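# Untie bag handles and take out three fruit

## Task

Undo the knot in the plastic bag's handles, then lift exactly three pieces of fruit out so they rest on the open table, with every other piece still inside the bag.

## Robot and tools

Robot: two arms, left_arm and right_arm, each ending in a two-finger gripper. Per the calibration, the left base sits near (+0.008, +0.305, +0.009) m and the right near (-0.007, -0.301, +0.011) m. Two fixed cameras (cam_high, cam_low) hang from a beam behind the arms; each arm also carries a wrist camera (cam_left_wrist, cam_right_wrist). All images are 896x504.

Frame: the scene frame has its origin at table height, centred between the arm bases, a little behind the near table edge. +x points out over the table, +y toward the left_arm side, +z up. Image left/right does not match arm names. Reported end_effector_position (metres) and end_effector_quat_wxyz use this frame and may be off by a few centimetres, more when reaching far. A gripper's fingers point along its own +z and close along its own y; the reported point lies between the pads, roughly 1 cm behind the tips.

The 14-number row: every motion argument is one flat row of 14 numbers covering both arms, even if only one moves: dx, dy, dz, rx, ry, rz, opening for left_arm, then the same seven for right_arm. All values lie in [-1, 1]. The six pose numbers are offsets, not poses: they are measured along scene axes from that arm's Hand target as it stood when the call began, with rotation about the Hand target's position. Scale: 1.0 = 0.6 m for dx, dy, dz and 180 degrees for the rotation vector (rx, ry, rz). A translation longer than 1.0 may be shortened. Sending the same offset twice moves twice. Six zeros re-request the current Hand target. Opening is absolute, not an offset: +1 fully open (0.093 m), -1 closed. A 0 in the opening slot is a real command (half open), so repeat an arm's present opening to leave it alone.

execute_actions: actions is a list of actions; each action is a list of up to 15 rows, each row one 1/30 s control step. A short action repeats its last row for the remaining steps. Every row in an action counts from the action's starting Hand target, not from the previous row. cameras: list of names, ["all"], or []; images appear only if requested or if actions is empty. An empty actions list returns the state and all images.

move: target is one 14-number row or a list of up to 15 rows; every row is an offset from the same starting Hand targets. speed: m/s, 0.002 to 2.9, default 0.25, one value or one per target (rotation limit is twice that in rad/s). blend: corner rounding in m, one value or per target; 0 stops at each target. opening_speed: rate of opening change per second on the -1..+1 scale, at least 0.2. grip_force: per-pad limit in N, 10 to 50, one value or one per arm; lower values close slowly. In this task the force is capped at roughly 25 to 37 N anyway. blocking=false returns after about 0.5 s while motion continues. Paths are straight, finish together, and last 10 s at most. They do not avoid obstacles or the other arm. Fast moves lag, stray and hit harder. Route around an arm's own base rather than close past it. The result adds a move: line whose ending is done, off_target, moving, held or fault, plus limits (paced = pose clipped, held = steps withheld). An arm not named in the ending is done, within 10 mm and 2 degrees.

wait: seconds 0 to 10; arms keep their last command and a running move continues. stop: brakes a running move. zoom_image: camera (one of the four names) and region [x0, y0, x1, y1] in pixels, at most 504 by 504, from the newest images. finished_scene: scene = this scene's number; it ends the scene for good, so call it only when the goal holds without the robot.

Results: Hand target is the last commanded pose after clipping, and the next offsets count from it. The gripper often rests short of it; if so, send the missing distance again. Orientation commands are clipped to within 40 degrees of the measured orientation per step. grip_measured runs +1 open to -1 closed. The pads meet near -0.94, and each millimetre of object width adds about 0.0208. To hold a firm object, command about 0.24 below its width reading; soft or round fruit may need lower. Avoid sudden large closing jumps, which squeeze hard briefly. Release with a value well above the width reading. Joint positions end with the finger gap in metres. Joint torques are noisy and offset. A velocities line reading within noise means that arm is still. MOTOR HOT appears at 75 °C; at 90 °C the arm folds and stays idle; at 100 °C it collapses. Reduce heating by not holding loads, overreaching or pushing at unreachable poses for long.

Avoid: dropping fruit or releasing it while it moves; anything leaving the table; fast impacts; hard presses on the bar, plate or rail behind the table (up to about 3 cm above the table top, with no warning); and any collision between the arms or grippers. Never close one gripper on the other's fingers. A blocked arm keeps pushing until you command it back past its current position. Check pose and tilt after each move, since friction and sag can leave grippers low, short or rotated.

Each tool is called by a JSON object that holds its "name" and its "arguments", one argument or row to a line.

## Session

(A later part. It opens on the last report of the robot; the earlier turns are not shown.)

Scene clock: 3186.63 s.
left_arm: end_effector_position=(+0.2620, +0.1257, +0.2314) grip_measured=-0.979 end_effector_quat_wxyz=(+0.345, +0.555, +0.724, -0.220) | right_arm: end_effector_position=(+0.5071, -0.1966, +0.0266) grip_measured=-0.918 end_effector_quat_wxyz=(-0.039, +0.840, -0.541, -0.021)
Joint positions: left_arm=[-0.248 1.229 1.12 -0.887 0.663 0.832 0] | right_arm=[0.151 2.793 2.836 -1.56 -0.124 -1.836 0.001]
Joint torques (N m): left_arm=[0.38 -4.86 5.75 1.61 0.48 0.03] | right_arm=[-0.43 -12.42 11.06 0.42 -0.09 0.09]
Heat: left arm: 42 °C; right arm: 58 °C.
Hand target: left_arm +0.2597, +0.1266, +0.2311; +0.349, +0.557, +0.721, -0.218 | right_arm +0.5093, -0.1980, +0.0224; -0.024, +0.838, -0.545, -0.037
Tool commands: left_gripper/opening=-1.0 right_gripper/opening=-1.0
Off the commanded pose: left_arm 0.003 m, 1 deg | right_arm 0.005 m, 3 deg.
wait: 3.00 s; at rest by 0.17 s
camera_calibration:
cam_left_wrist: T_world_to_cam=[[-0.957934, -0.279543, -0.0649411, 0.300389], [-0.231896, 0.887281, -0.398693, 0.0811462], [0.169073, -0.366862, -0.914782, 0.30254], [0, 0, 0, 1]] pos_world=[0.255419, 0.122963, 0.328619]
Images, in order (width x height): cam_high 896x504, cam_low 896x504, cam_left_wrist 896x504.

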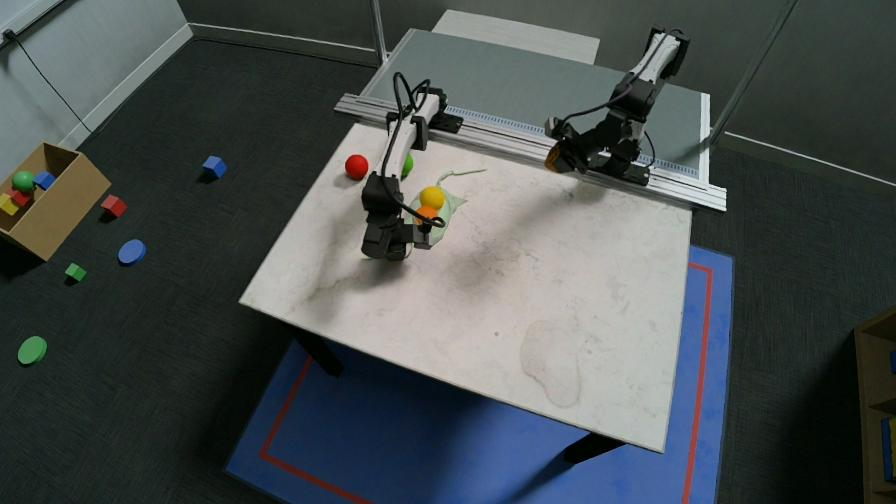

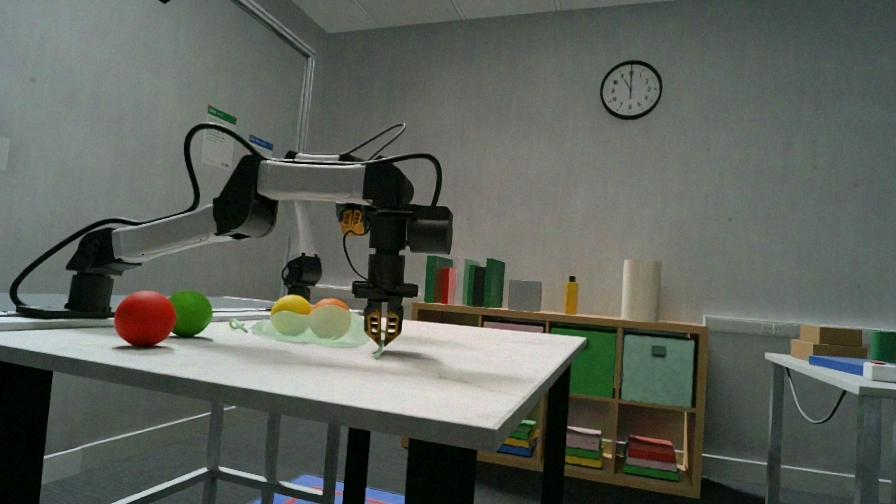

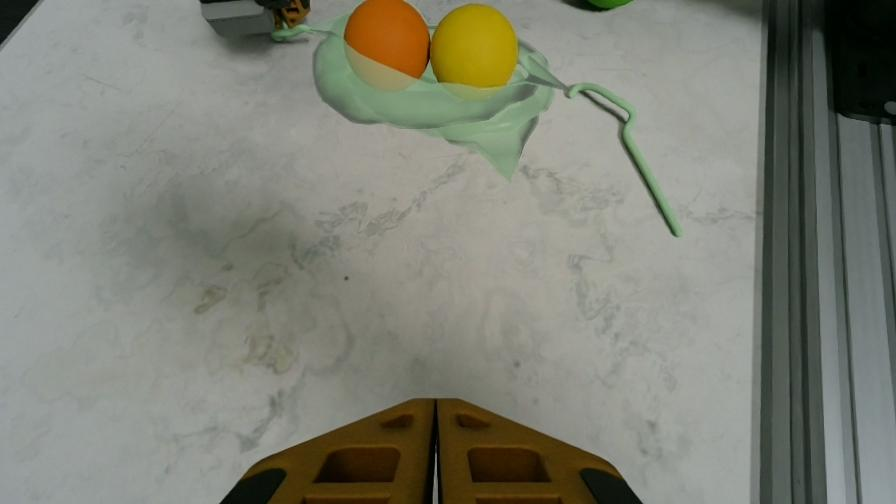

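{"name": "move", "arguments": {
  "target": [
    [0,0,0,0,0,0,-1, -0.02,0.012,-0.02,0,0,0,-1],
    [0,0,0,0,0,0,-1, -0.02,0.012,-0.02,0,0,0,-0.4],
    [0,0,0,0,0,0,-1, -0.02,0.012,0.1,0,0,0,-0.4]
  ],
  "speed": 0.05,
  "opening_speed": 0.4,
  "cameras": ["all"]
}}

{"name": "zoom_image", "arguments": {
  "camera": "cam_low",
  "region": [120, 220, 440, 380]
}}

{"name": "zoom_image", "arguments": {
  "camera": "cam_left_wrist",
  "region": [240, 0, 660, 250]
}}

Scene clock: 3198.93 s.
left_arm: end_effector_position=(+0.2620, +0.1257, +0.2314) grip_measured=-0.979 end_effector_quat_wxyz=(+0.345, +0.555, +0.724, -0.220) | right_arm: end_effector_position=(+0.5030, -0.1874, +0.0622) grip_measured=-0.401 end_effector_quat_wxyz=(-0.054, +0.840, -0.541, -0.007)
Joint positions: left_arm=[-0.248 1.229 1.12 -0.887 0.663 0.832 0] | right_arm=[0.166 2.69 2.774 -1.559 -0.126 -1.817 0.026]
Joint torques (N m): left_arm=[0.42 -4.81 5.81 1.6 0.46 0.04] | right_arm=[-0.64 -18.92 5.94 0.33 -0.13 0.08]
Heat: left arm: 42 °C; right arm: 58 °C.
Hand target: left_arm +0.2597, +0.1266, +0.2311; +0.349, +0.557, +0.721, -0.218 | right_arm +0.4973, -0.1909, +0.0825; -0.024, +0.838, -0.545, -0.037
Off the commanded pose: left_arm 0.003 m, 1 deg | right_arm 0.021 m, 5 deg.
joint sent to its limit (right arm) — joint 4 (wrist pitch), lower limit. The joint targets are off in orientation, not in position.
move: off_target (right_arm)
camera_calibration:
cam_left_wrist: T_world_to_cam=[[-0.957934, -0.279543, -0.0649411, 0.300389], [-0.231896, 0.887281, -0.398693, 0.0811462], [0.169073, -0.366862, -0.914782, 0.30254], [0, 0, 0, 1]] pos_world=[0.255419, 0.122963, 0.328619]
cam_right_wrist: T_world_to_cam=[[0.904497, 0.418296, 0.083149, -0.381859], [0.36812, -0.864188, 0.343026, -0.328687], [0.215343, -0.279657, -0.935639, -0.0166285], [0, 0, 0, 1]] pos_world=[0.469967, -0.128968, 0.128941]

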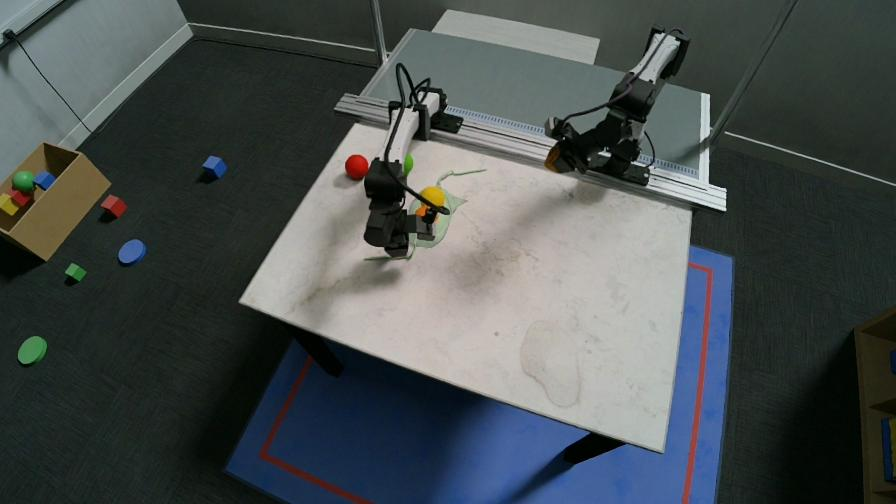

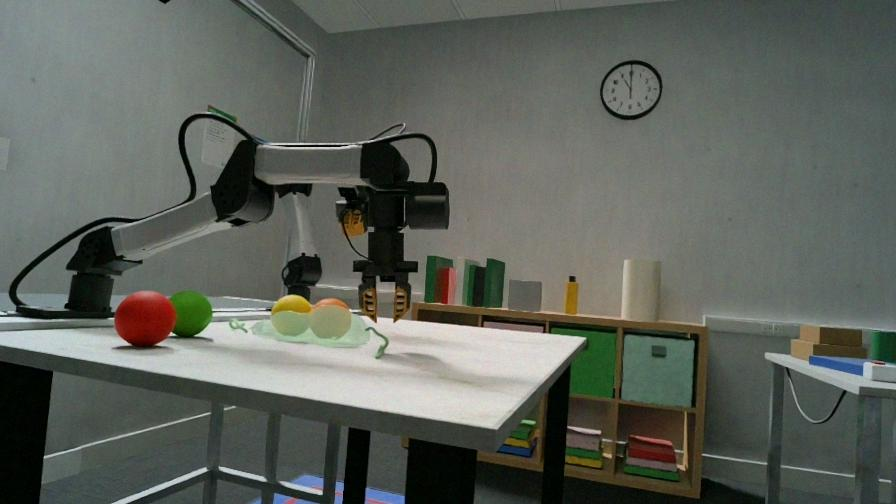

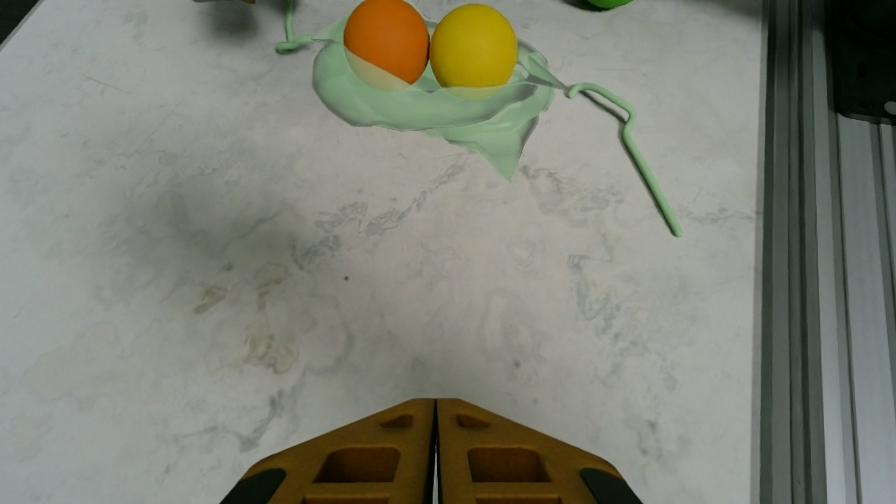

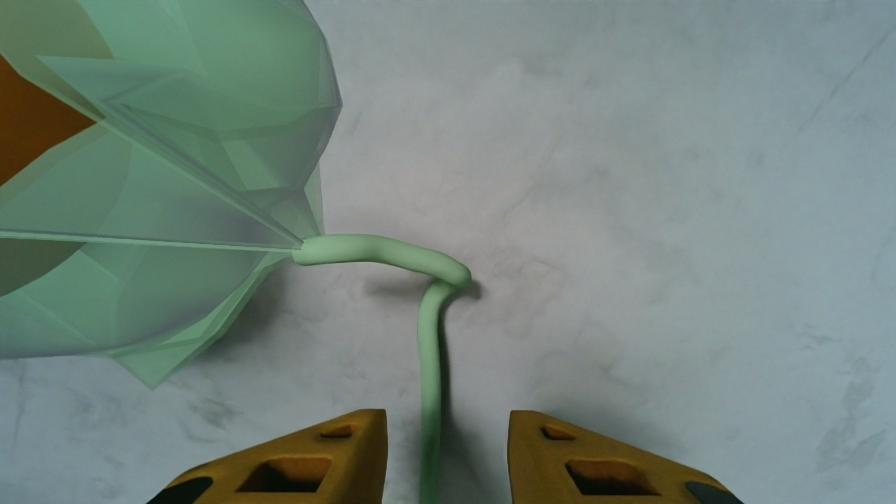

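Scaled by 1.575 from the camera's 896x504 image, which has a finer 1280x720 frame.

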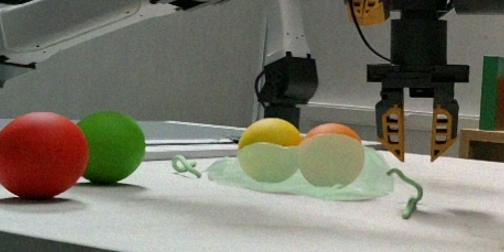

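Scaled by 1.200 from the camera's 896x504 image, which has a finer 1280x720 frame.

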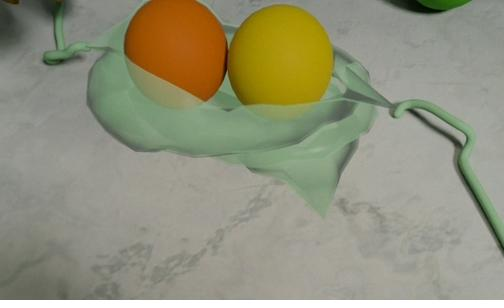

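{"name": "move", "arguments": {
  "target": [
    [0,0,0,0,0,0,-1, -0.05,-0.03,0.06,0,0,-0.03,0.0],
    [0,0,0,0,0,0,-1, -0.283,-0.06,0.17,0,0,-0.133,0.85]
  ],
  "speed": 0.15,
  "blend": 0.02,
  "opening_speed": 0.6,
  "cameras": ["cam_right_wrist"]
}}

{"name": "zoom_image", "arguments": {
  "camera": "cam_right_wrist",
  "region": [280, 0, 720, 280]
}}

Scene clock: 3212.80 s.
left_arm: end_effector_position=(+0.2620, +0.1257, +0.2314) grip_measured=-0.979 end_effector_quat_wxyz=(+0.345, +0.555, +0.724, -0.220) | right_arm: end_effector_position=(+0.3286, -0.2230, +0.1793) grip_measured=+0.849 end_effector_quat_wxyz=(-0.021, +0.712, -0.700, -0.038)
Joint positions: left_arm=[-0.248 1.229 1.12 -0.887 0.663 0.832 0] | right_arm=[0.14 1.824 1.792 -1.519 -0.126 -1.44 0.086]
Joint torques (N m): left_arm=[0.34 -4.79 5.82 1.59 0.45 0.03] | right_arm=[-1.1 -10.88 6.37 0.59 -0.12 0.1]
Heat: left arm: 42 °C; right arm: 56 °C.
Hand target: left_arm +0.2597, +0.1266, +0.2311; +0.349, +0.557, +0.721, -0.218 | right_arm +0.3274, -0.2268, +0.1844; -0.031, +0.707, -0.706, -0.031
Off the commanded pose: left_arm 0.003 m, 1 deg | right_arm 0.007 m, 2 deg.
move: done
camera_calibration:
cam_right_wrist: T_world_to_cam=[[0.999362, 0.0275492, -0.0227084, -0.318342], [0.0334933, -0.94369, 0.32913, -0.240621], [-0.0123624, -0.329681, -0.944011, 0.185732], [0, 0, 0, 1]] pos_world=[0.328494, -0.157069, 0.2473]
Images, in order (width x height): cam_right_wrist 896x504.

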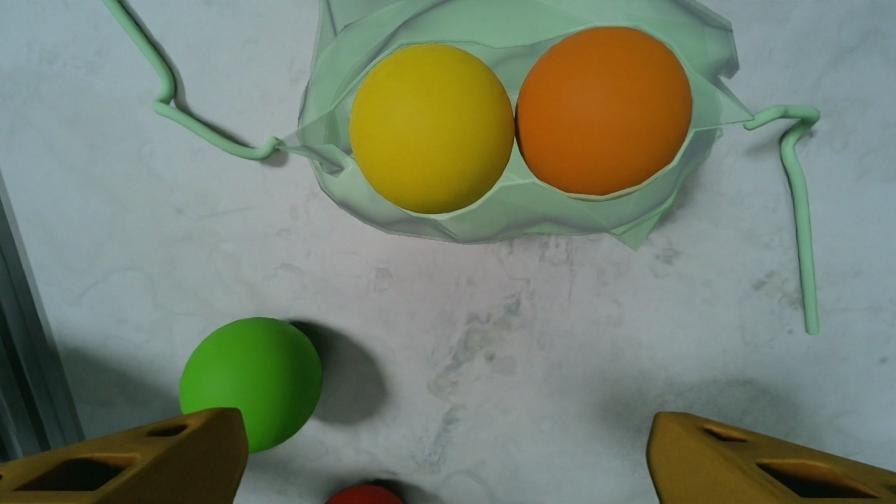

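Scaled by 1.145 from the camera's 896x504 image, which has a finer 1280x720 frame.

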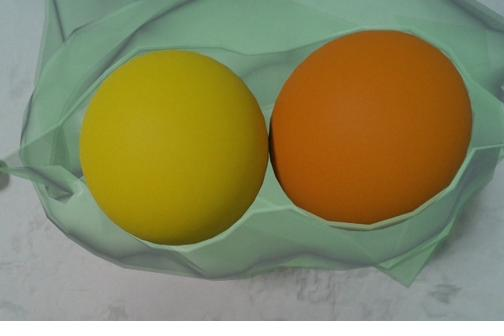

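{"name": "move", "arguments": {
  "target": [
    [0,0,0,0,0,0,-1, 0.0493,0.115,-0.05,0,0,0,-1],
    [0,0,0,0,0,0,-1, 0.0493,0.115,-0.19,0,0,0,-1]
  ],
  "speed": 0.12,
  "cameras": ["cam_right_wrist","cam_low"]
}}

{"name": "zoom_image", "arguments": {
  "camera": "cam_low",
  "region": [220, 220, 440, 380]
}}

Scene clock: 3289.70 s.
left_arm: end_effector_position=(+0.2620, +0.1257, +0.2314) grip_measured=-0.979 end_effector_quat_wxyz=(+0.345, +0.555, +0.724, -0.220) | right_arm: end_effector_position=(+0.3583, -0.1569, +0.0785) grip_measured=-0.987 end_effector_quat_wxyz=(-0.039, +0.708, -0.704, -0.032)
Joint positions: left_arm=[-0.248 1.229 1.12 -0.887 0.663 0.832 0] | right_arm=[0.308 1.959 1.583 -1.115 -0.126 -1.257 0]
Joint torques (N m): left_arm=[0.46 -4.83 5.74 1.6 0.46 0.03] | right_arm=[0.12 -8.75 6.91 0.75 -0.03 0.08]
Heat: left arm: 42 °C; right arm: 53 °C.
Hand target: left_arm +0.2597, +0.1266, +0.2311; +0.349, +0.557, +0.721, -0.218 | right_arm +0.3571, -0.1579, +0.0704; -0.031, +0.707, -0.706, -0.031
Off the commanded pose: left_arm 0.003 m, 1 deg | right_arm 0.008 m, 1 deg.
move: done
camera_calibration:
cam_right_wrist: T_world_to_cam=[[0.999832, 0.0146341, 0.0110316, -0.357011], [0.0104299, -0.949344, 0.314066, -0.137536], [0.0150688, -0.313899, -0.949337, 0.105705], [0, 0, 0, 1]] pos_world=[0.356793, -0.0921635, 0.147484]
Images, in order (width x height): cam_low 896x504, cam_right_wrist 896x504.

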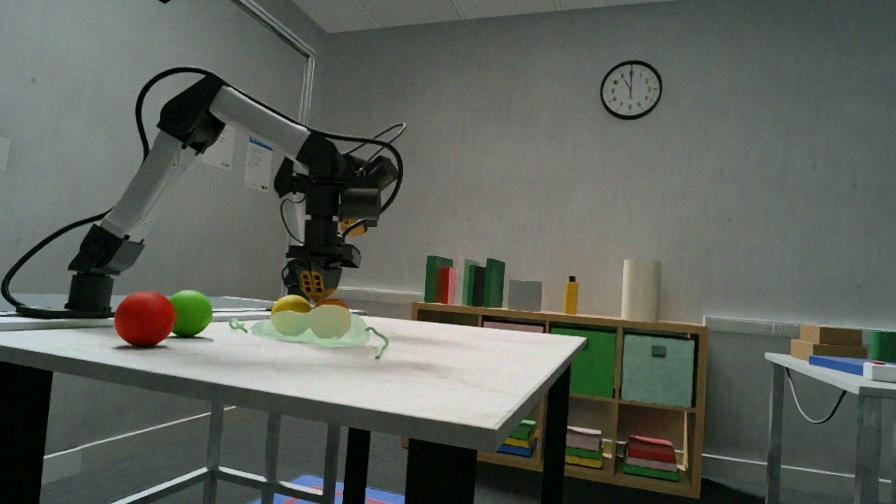

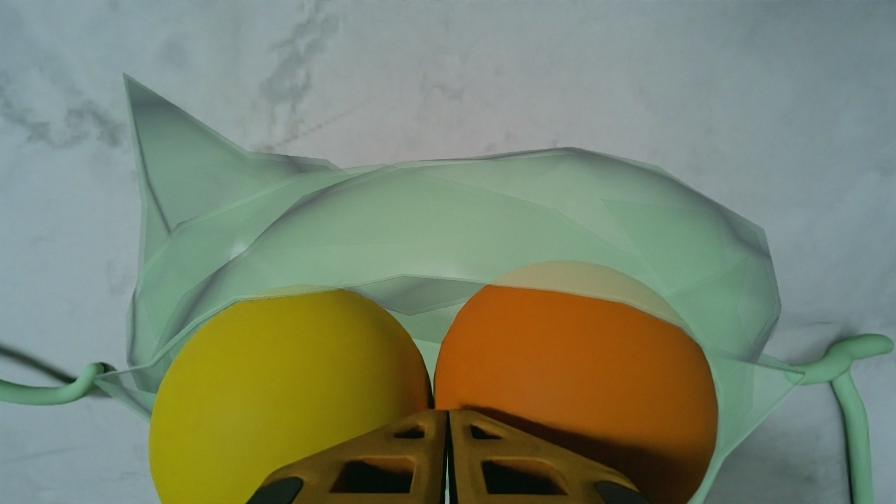

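Scaled by 2.291 from the camera's 896x504 image, which has a finer 1280x720 frame.

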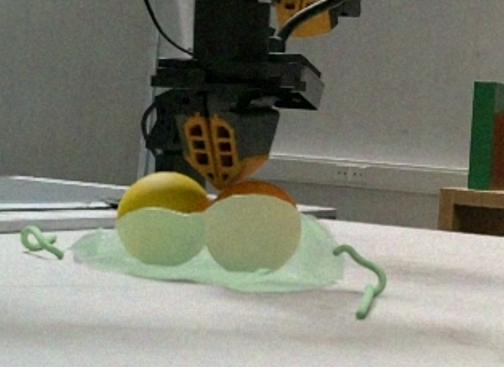

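{"name": "move", "arguments": {
  "target": [
    [0,0,0,0,0,0,-1, -0.0047,0.0232,-0.031,0,0,0,-1],
    [0,0,0,0,0,0,-1, -0.0047,0.045,-0.061,0,0,0,-1]
  ],
  "speed": 0.05,
  "cameras": ["cam_right_wrist","cam_low"]
}}

{"name": "zoom_image", "arguments": {
  "camera": "cam_low",
  "region": [220, 220, 440, 380]
}}

Scene clock: 3305.70 s.
left_arm: end_effector_position=(+0.2620, +0.1257, +0.2314) grip_measured=-0.979 end_effector_quat_wxyz=(+0.345, +0.555, +0.724, -0.220) | right_arm: end_effector_position=(+0.3567, -0.1276, +0.0446) grip_measured=-0.987 end_effector_quat_wxyz=(-0.044, +0.709, -0.703, -0.033)
Joint positions: left_arm=[-0.248 1.229 1.12 -0.887 0.663 0.832 0] | right_arm=[0.382 2.013 1.526 -0.989 -0.126 -1.185 0]
Joint torques (N m): left_arm=[0.4 -4.81 5.81 1.59 0.46 0.04] | right_arm=[-0.08 -8.75 6.64 0.81 0.05 0.11]
Heat: left arm: 42 °C; right arm: 52 °C.
Hand target: left_arm +0.2597, +0.1266, +0.2311; +0.349, +0.557, +0.721, -0.218 | right_arm +0.3543, -0.1309, +0.0339; -0.031, +0.706, -0.706, -0.031
Off the commanded pose: left_arm 0.003 m, 1 deg | right_arm 0.012 m, 2 deg.
move: off_target (right_arm)
camera_calibration:
cam_right_wrist: T_world_to_cam=[[0.999738, 0.0168741, 0.0154448, -0.3553], [0.0113371, -0.951913, 0.306159, -0.0994141], [0.0198682, -0.305904, -0.951855, 0.0823119], [0, 0, 0, 1]] pos_world=[0.354699, -0.0634587, 0.114273]
Images, in order (width x height): cam_low 896x504, cam_right_wrist 896x504.

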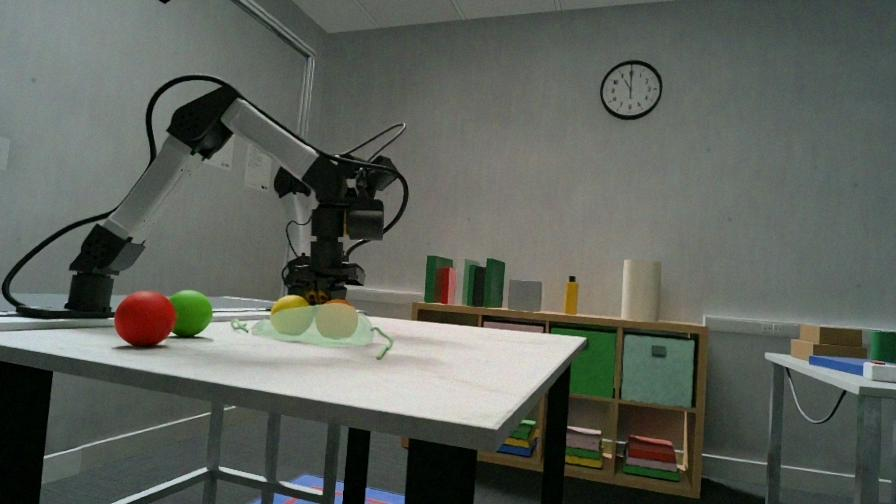

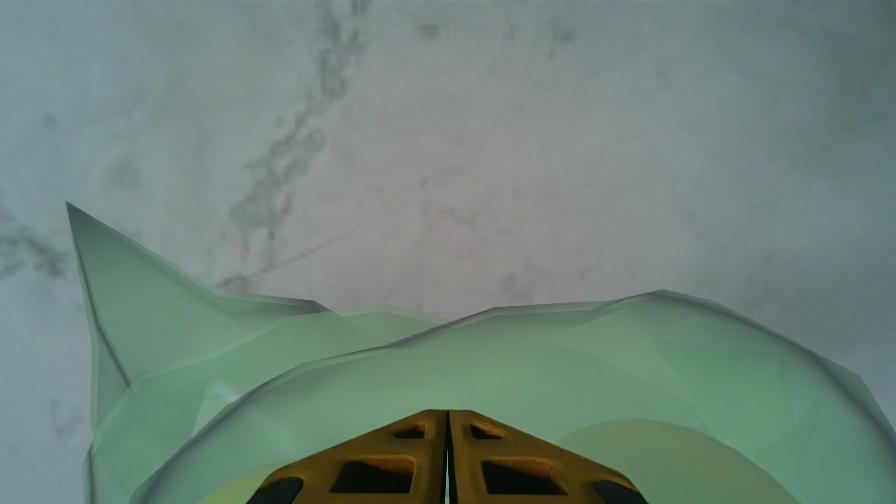

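Scaled by 2.291 from the camera's 896x504 image, which has a finer 1280x720 frame.

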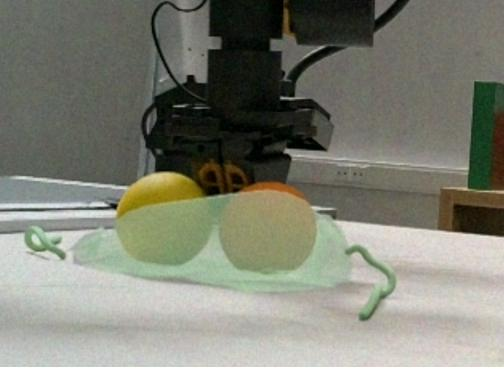

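{"name": "move", "arguments": {
  "target": [
    [0,0,0,0,0,0,-1, 0,0.04,0,0,0,0,-1],
    [0,0,0,0,0,0,-1, -0.045,0.04,0.0,0,0,0,-1]
  ],
  "speed": 0.05,
  "cameras": ["cam_right_wrist","cam_low","cam_left_wrist"]
}}

{"name": "zoom_image", "arguments": {
  "camera": "cam_low",
  "region": [220, 220, 440, 380]
}}

{"name": "zoom_image", "arguments": {
  "camera": "cam_left_wrist",
  "region": [240, 0, 660, 250]
}}

Scene clock: 3317.23 s.
left_arm: end_effector_position=(+0.2620, +0.1257, +0.2314) grip_measured=-0.979 end_effector_quat_wxyz=(+0.345, +0.555, +0.724, -0.220) | right_arm: end_effector_position=(+0.3262, -0.1068, +0.0239) grip_measured=-0.987 end_effector_quat_wxyz=(-0.017, +0.707, -0.705, -0.042)
Joint positions: left_arm=[-0.248 1.229 1.12 -0.887 0.663 0.832 0] | right_arm=[0.468 2.014 1.447 -0.954 -0.117 -1.096 0]
Joint torques (N m): left_arm=[0.43 -4.85 5.79 1.59 0.46 0.03] | right_arm=[0.01 -13.83 6.27 0.66 0.02 0.06]
Heat: left arm: 42 °C; right arm: 51 °C.
Hand target: left_arm +0.2597, +0.1266, +0.2311; +0.349, +0.557, +0.721, -0.218 | right_arm +0.3274, -0.1069, +0.0339; -0.031, +0.706, -0.706, -0.031
Off the commanded pose: left_arm 0.003 m, 1 deg | right_arm 0.010 m, 2 deg.
move: done
camera_calibration:
cam_left_wrist: T_world_to_cam=[[-0.957934, -0.279543, -0.0649411, 0.300389], [-0.231896, 0.887281, -0.398693, 0.0811462], [0.169073, -0.366862, -0.914782, 0.30254], [0, 0, 0, 1]] pos_world=[0.255419, 0.122963, 0.328619]
cam_right_wrist: T_world_to_cam=[[0.999297, 0.013353, -0.0350258, -0.323878], [0.0241703, -0.943741, 0.329801, -0.0766789], [-0.0286514, -0.330416, -0.943401, 0.0825255], [0, 0, 0, 1]] pos_world=[0.327868, -0.0407726, 0.0917992]
Images, in order (width x height): cam_low 896x504, cam_left_wrist 896x504, cam_right_wrist 896x504.

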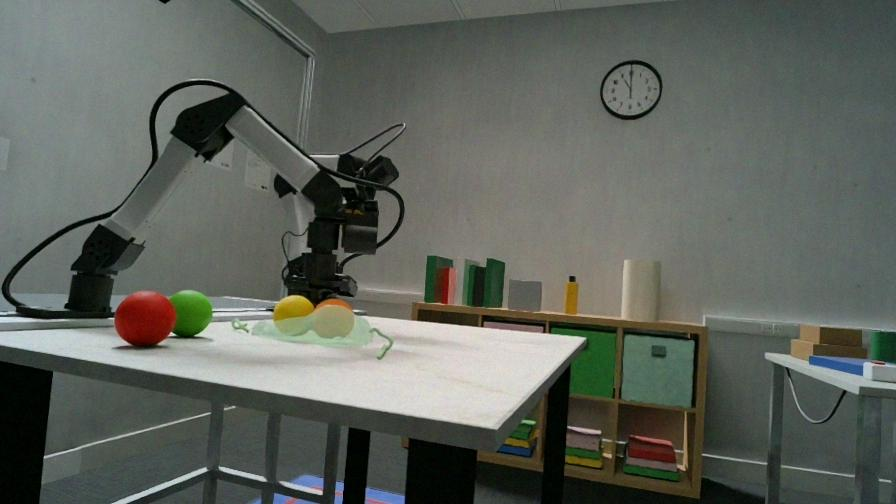

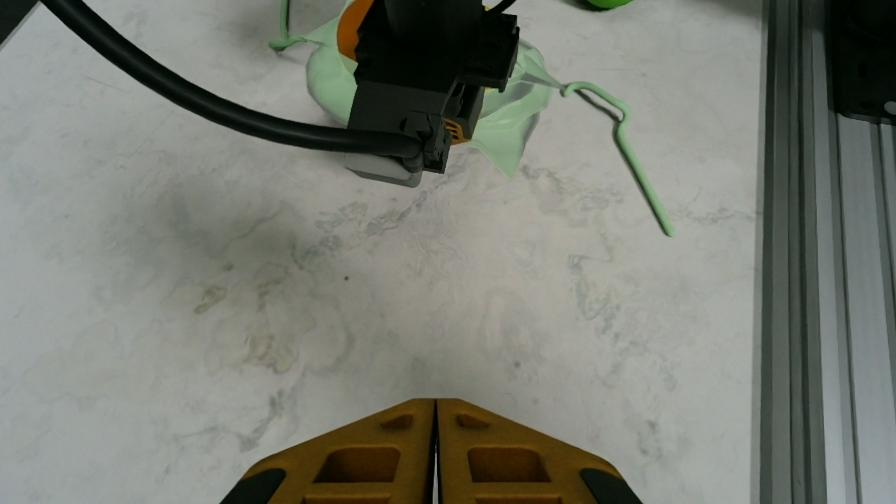

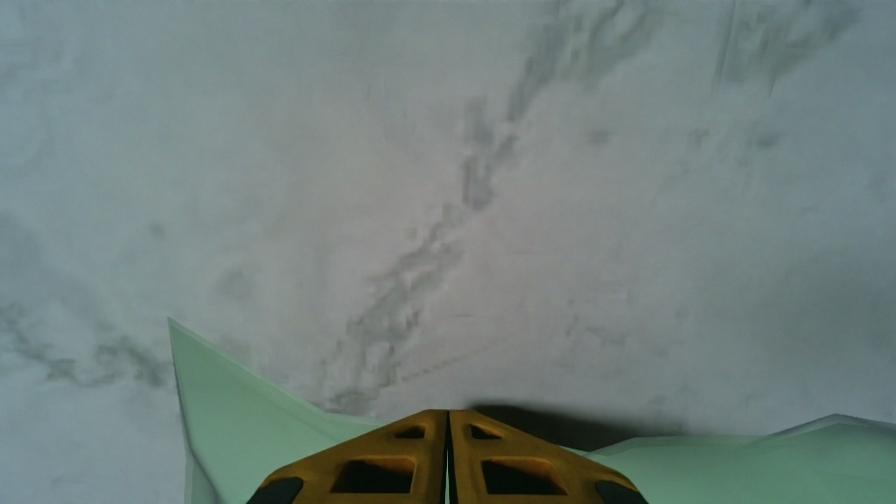

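Scaled by 2.291 from the camera's 896x504 image, which has a finer 1280x720 frame.

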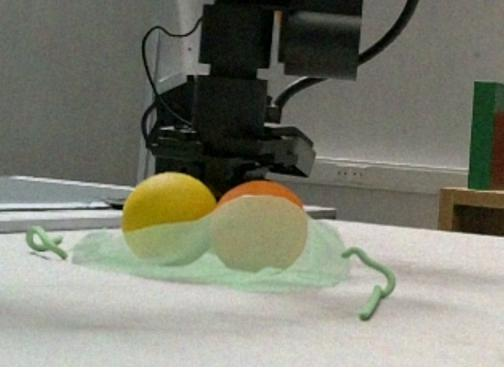

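Scaled by 1.200 from the camera's 896x504 image, which has a finer 1280x720 frame.

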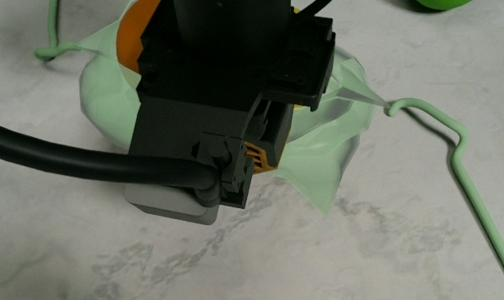

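{"name": "move", "arguments": {
  "target": [
    [0,0,0,0,0,0,-1, 0,0.0,0.2,0,0,0,-1],
    [0,0,0,0,0,0,-1, 0.0,-0.18,0.25,0,0,0,0.85]
  ],
  "speed": 0.1,
  "blend": 0.02,
  "cameras": ["cam_right_wrist","cam_low","cam_left_wrist"]
}}

{"name": "zoom_image", "arguments": {
  "camera": "cam_low",
  "region": [220, 220, 440, 380]
}}

{"name": "zoom_image", "arguments": {
  "camera": "cam_right_wrist",
  "region": [280, 0, 720, 280]
}}

Scene clock: 3329.80 s.
left_arm: end_effector_position=(+0.2620, +0.1257, +0.2314) grip_measured=-0.979 end_effector_quat_wxyz=(+0.345, +0.555, +0.724, -0.220) | right_arm: end_effector_position=(+0.3331, -0.2131, +0.1700) grip_measured=+0.849 end_effector_quat_wxyz=(-0.021, +0.705, -0.708, -0.034)
Joint positions: left_arm=[-0.248 1.229 1.12 -0.887 0.663 0.832 0] | right_arm=[0.171 1.837 1.773 -1.479 -0.118 -1.388 0.086]
Joint torques (N m): left_arm=[0.42 -4.81 5.82 1.59 0.47 0.03] | right_arm=[-0.61 -12.01 8.79 0.24 -0.19 -0.07]
Heat: left arm: 42 °C; right arm: 51 °C.
Hand target: left_arm +0.2597, +0.1266, +0.2311; +0.349, +0.557, +0.721, -0.218 | right_arm +0.3274, -0.2149, +0.1838; -0.031, +0.706, -0.707, -0.031
Off the commanded pose: left_arm 0.003 m, 1 deg | right_arm 0.015 m, 1 deg.
move: off_target (right_arm); target 2's new opening was sent with right_arm's hand 0.015 m and 1 deg from that target
camera_calibration:
cam_left_wrist: T_world_to_cam=[[-0.957934, -0.279543, -0.0649411, 0.300389], [-0.231896, 0.887281, -0.398693, 0.0811462], [0.169073, -0.366862, -0.914782, 0.30254], [0, 0, 0, 1]] pos_world=[0.255419, 0.122963, 0.328619]
cam_right_wrist: T_world_to_cam=[[0.999806, 0.00690572, -0.0184214, -0.328614], [0.0126897, -0.941911, 0.335621, -0.222203], [-0.0150336, -0.33579, -0.941817, 0.179427], [0, 0, 0, 1]] pos_world=[0.334068, -0.146777, 0.23751]
Images, in order (width x height): cam_low 896x504, cam_left_wrist 896x504, cam_right_wrist 896x504.

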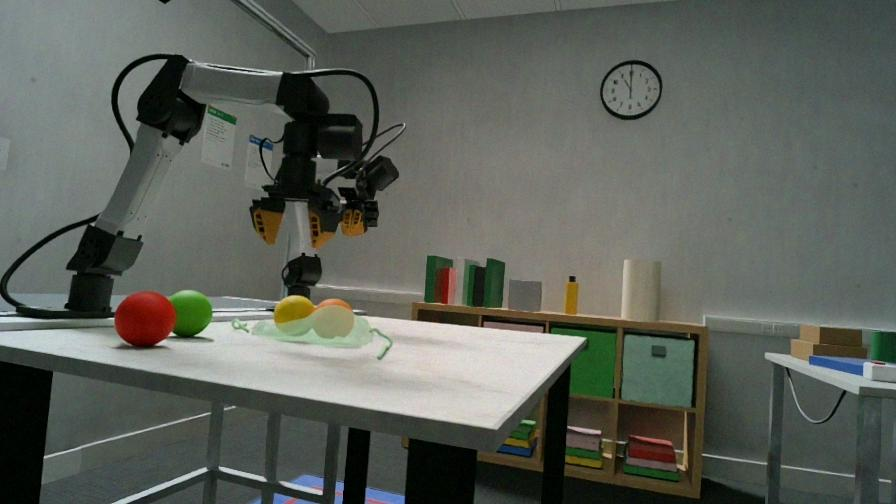

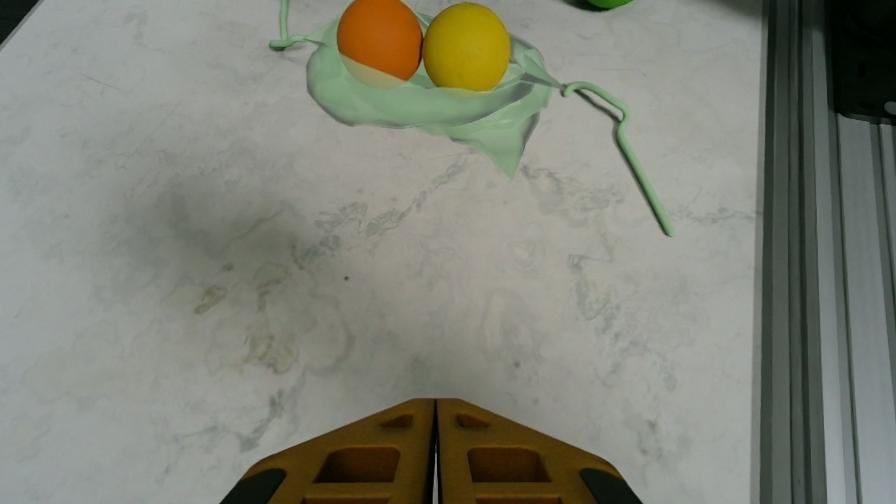

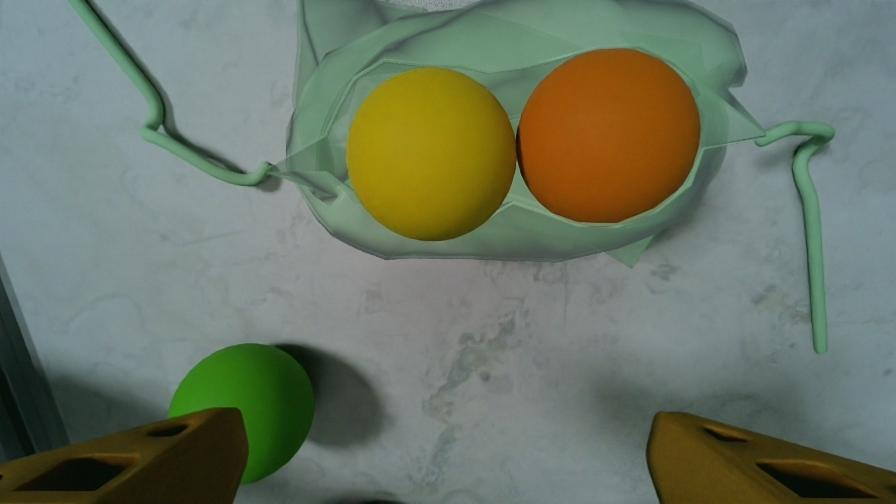

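Scaled by 2.291 from the camera's 896x504 image, which has a finer 1280x720 frame.

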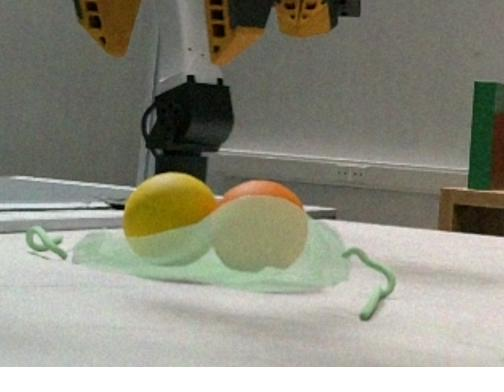

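Scaled by 1.145 from the camera's 896x504 image, which has a finer 1280x720 frame.

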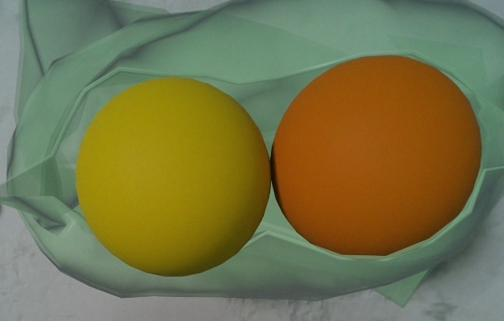

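{"name": "move", "arguments": {
  "target": [
    [0,0,0,0,0,0,-1, 0.053,0.05,-0.04,0,0,0,-1],
    [0,0,0,0,0,0,-1, 0.053,0.0415,-0.18,0,0,0,-1]
  ],
  "speed": 0.12,
  "blend": [0.01,0],
  "cameras": ["cam_right_wrist"]
}}

Scene clock: 3379.10 s.
left_arm: end_effector_position=(+0.2620, +0.1257, +0.2314) grip_measured=-0.979 end_effector_quat_wxyz=(+0.345, +0.555, +0.724, -0.220) | right_arm: end_effector_position=(+0.3601, -0.1884, +0.0837) grip_measured=-0.987 end_effector_quat_wxyz=(-0.036, +0.711, -0.702, -0.026)
Joint positions: left_arm=[-0.248 1.229 1.12 -0.887 0.663 0.832 0] | right_arm=[0.231 1.932 1.562 -1.131 -0.118 -1.34 0]
Joint torques (N m): left_arm=[0.4 -4.83 5.79 1.6 0.47 0.04] | right_arm=[-0.43 -8.47 6.9 0.74 -0.14 0.06]
Heat: left arm: 42 °C; right arm: 52 °C.
Hand target: left_arm +0.2597, +0.1266, +0.2311; +0.349, +0.557, +0.721, -0.218 | right_arm +0.3591, -0.1899, +0.0758; -0.031, +0.707, -0.706, -0.031
Off the commanded pose: left_arm 0.003 m, 1 deg | right_arm 0.008 m, 1 deg.
move: done
camera_calibration:
cam_right_wrist: T_world_to_cam=[[0.99968, 0.0203668, 0.0150352, -0.357572], [0.0143394, -0.945017, 0.326707, -0.170779], [0.0208625, -0.326386, -0.945006, 0.096012], [0, 0, 0, 1]] pos_world=[0.357903, -0.122769, 0.151903]
Images, in order (width x height): cam_right_wrist 896x504.

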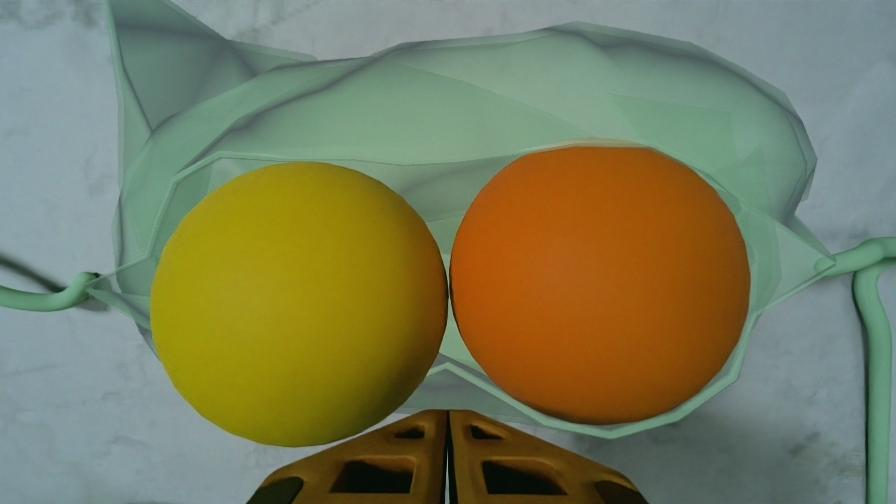

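{"name": "move", "arguments": {
  "target": [
    [0,0,0,0,0,0,-1, 0,0.0115,-0.043,0,0,0,-1],
    [0,0,0,0,0,0,-1, 0,-0.0193,-0.073,0,0,0,-1]
  ],
  "speed": 0.05,
  "cameras": ["cam_right_wrist","cam_low"]
}}

{"name": "zoom_image", "arguments": {
  "camera": "cam_low",
  "region": [220, 220, 440, 380]
}}

Scene clock: 3400.20 s.
left_arm: end_effector_position=(+0.2620, +0.1257, +0.2314) grip_measured=-0.979 end_effector_quat_wxyz=(+0.345, +0.555, +0.724, -0.220) | right_arm: end_effector_position=(+0.3627, -0.1980, +0.0423) grip_measured=-0.987 end_effector_quat_wxyz=(-0.039, +0.707, -0.706, -0.023)
Joint positions: left_arm=[-0.248 1.229 1.12 -0.887 0.663 0.832 0] | right_arm=[0.209 1.964 1.437 -0.967 -0.118 -1.352 0]
Joint torques (N m): left_arm=[0.47 -4.85 5.76 1.61 0.46 0.04] | right_arm=[-0.72 -8.02 6.39 0.74 -0.17 -0.05]
Heat: left arm: 42 °C; right arm: 53 °C.
Hand target: left_arm +0.2597, +0.1266, +0.2311; +0.349, +0.557, +0.721, -0.218 | right_arm +0.3591, -0.2015, +0.0320; -0.031, +0.707, -0.706, -0.031
Off the commanded pose: left_arm 0.003 m, 1 deg | right_arm 0.011 m, 1 deg.
move: off_target (right_arm)
camera_calibration:
cam_right_wrist: T_world_to_cam=[[0.999661, 0.00993051, 0.0240589, -0.361815], [0.00154632, -0.945381, 0.325963, -0.161718], [0.0259818, -0.325816, -0.945076, 0.0519366], [0, 0, 0, 1]] pos_world=[0.360593, -0.132371, 0.110503]
Images, in order (width x height): cam_low 896x504, cam_right_wrist 896x504.

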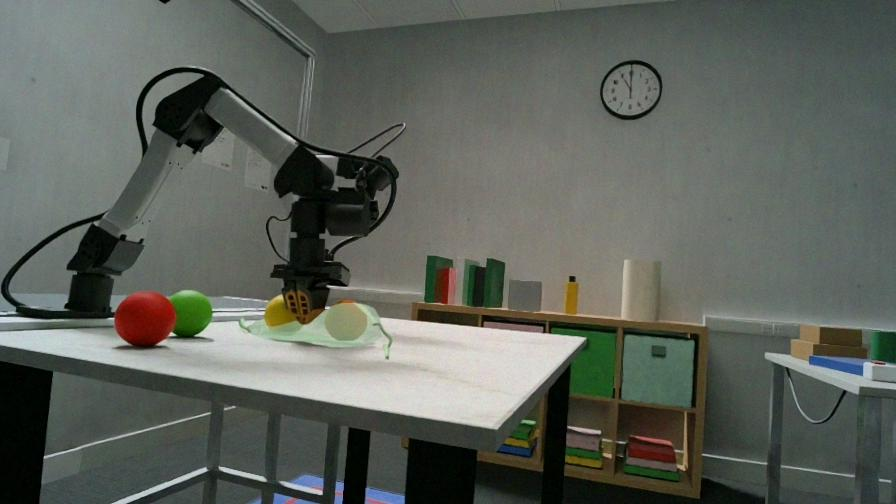

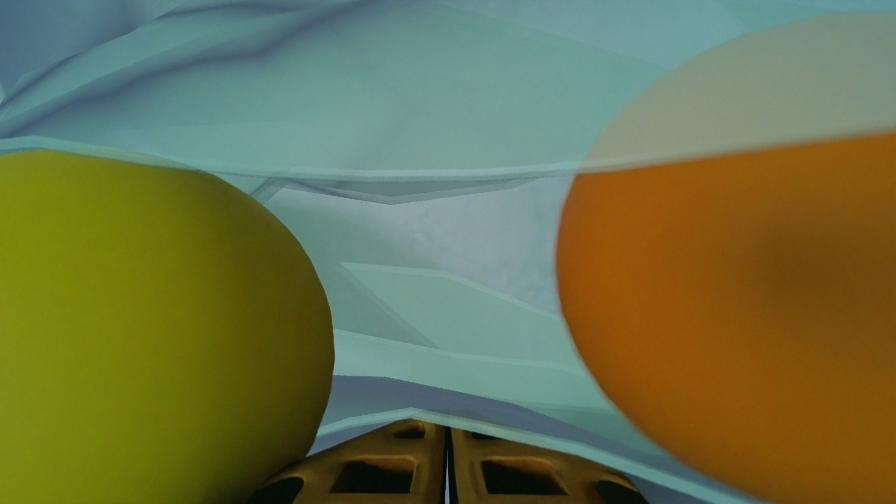

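Scaled by 2.291 from the camera's 896x504 image, which has a finer 1280x720 frame.

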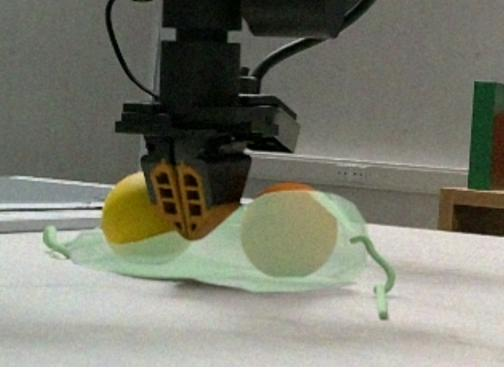

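{"name": "move", "arguments": {
  "target": [
    [0,0,0,0,0,0,-1, 0,0,0.06,0,0,0,-1],
    [0,0,0,0,0,0,-1, 0.0,0.06,0.06,0,0,0,-1],
    [0,0,0,0,0,0,-1, 0.0,0.06,-0.017,0,0,0,-1]
  ],
  "speed": 0.06,
  "blend": [0.005,0.005,0],
  "cameras": ["cam_right_wrist","cam_low"]
}}

{"name": "zoom_image", "arguments": {
  "camera": "cam_low",
  "region": [220, 220, 440, 380]
}}

Scene clock: 3417.97 s.
left_arm: end_effector_position=(+0.2620, +0.1257, +0.2314) grip_measured=-0.979 end_effector_quat_wxyz=(+0.345, +0.555, +0.724, -0.220) | right_arm: end_effector_position=(+0.3622, -0.1664, +0.0315) grip_measured=-0.987 end_effector_quat_wxyz=(-0.038, +0.708, -0.705, -0.027)
Joint positions: left_arm=[-0.248 1.229 1.12 -0.887 0.663 0.832 0] | right_arm=[0.289 2.008 1.46 -0.944 -0.118 -1.274 0]
Joint torques (N m): left_arm=[0.36 -4.79 5.78 1.61 0.46 0.04] | right_arm=[0.14 -8.51 6.52 0.83 -0.1 0.09]
Heat: left arm: 42 °C; right arm: 52 °C.
Hand target: left_arm +0.2597, +0.1266, +0.2311; +0.349, +0.557, +0.721, -0.218 | right_arm +0.3592, -0.1656, +0.0219; -0.031, +0.706, -0.706, -0.031
Off the commanded pose: left_arm 0.003 m, 1 deg | right_arm 0.010 m, 1 deg.
move: done
camera_calibration:
cam_right_wrist: T_world_to_cam=[[0.999793, 0.0128013, 0.0157927, -0.360604], [0.00703594, -0.946723, 0.321971, -0.130415], [0.019073, -0.321793, -0.946618, 0.0552611], [0, 0, 0, 1]] pos_world=[0.360393, -0.101068, 0.0999959]
Images, in order (width x height): cam_low 896x504, cam_right_wrist 896x504.

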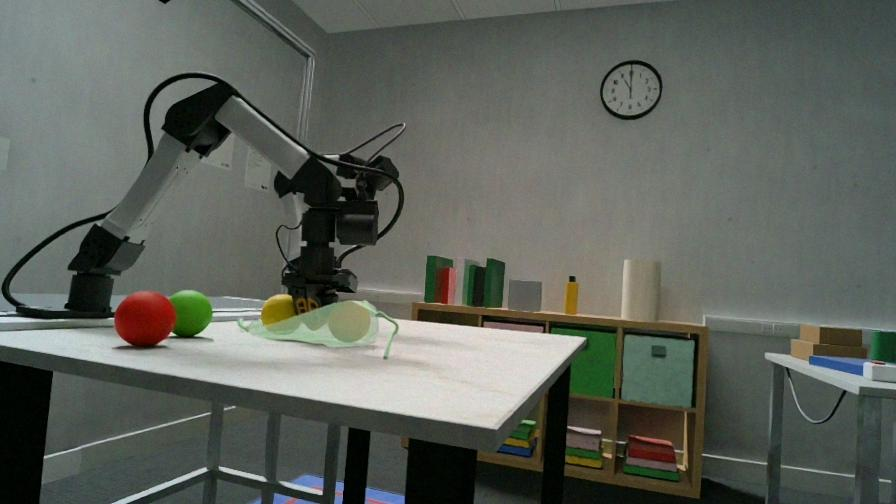

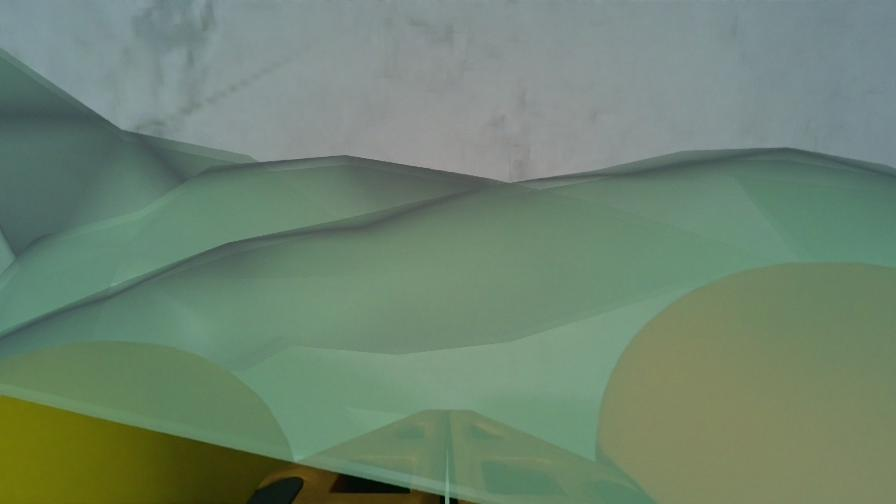

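Scaled by 2.291 from the camera's 896x504 image, which has a finer 1280x720 frame.

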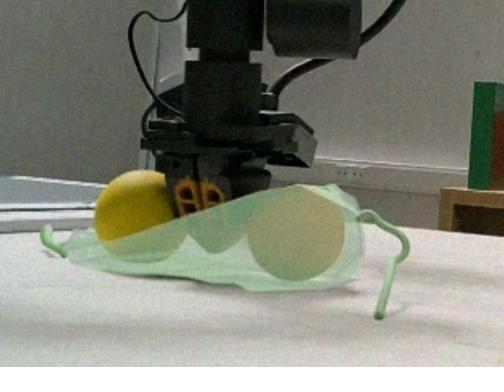

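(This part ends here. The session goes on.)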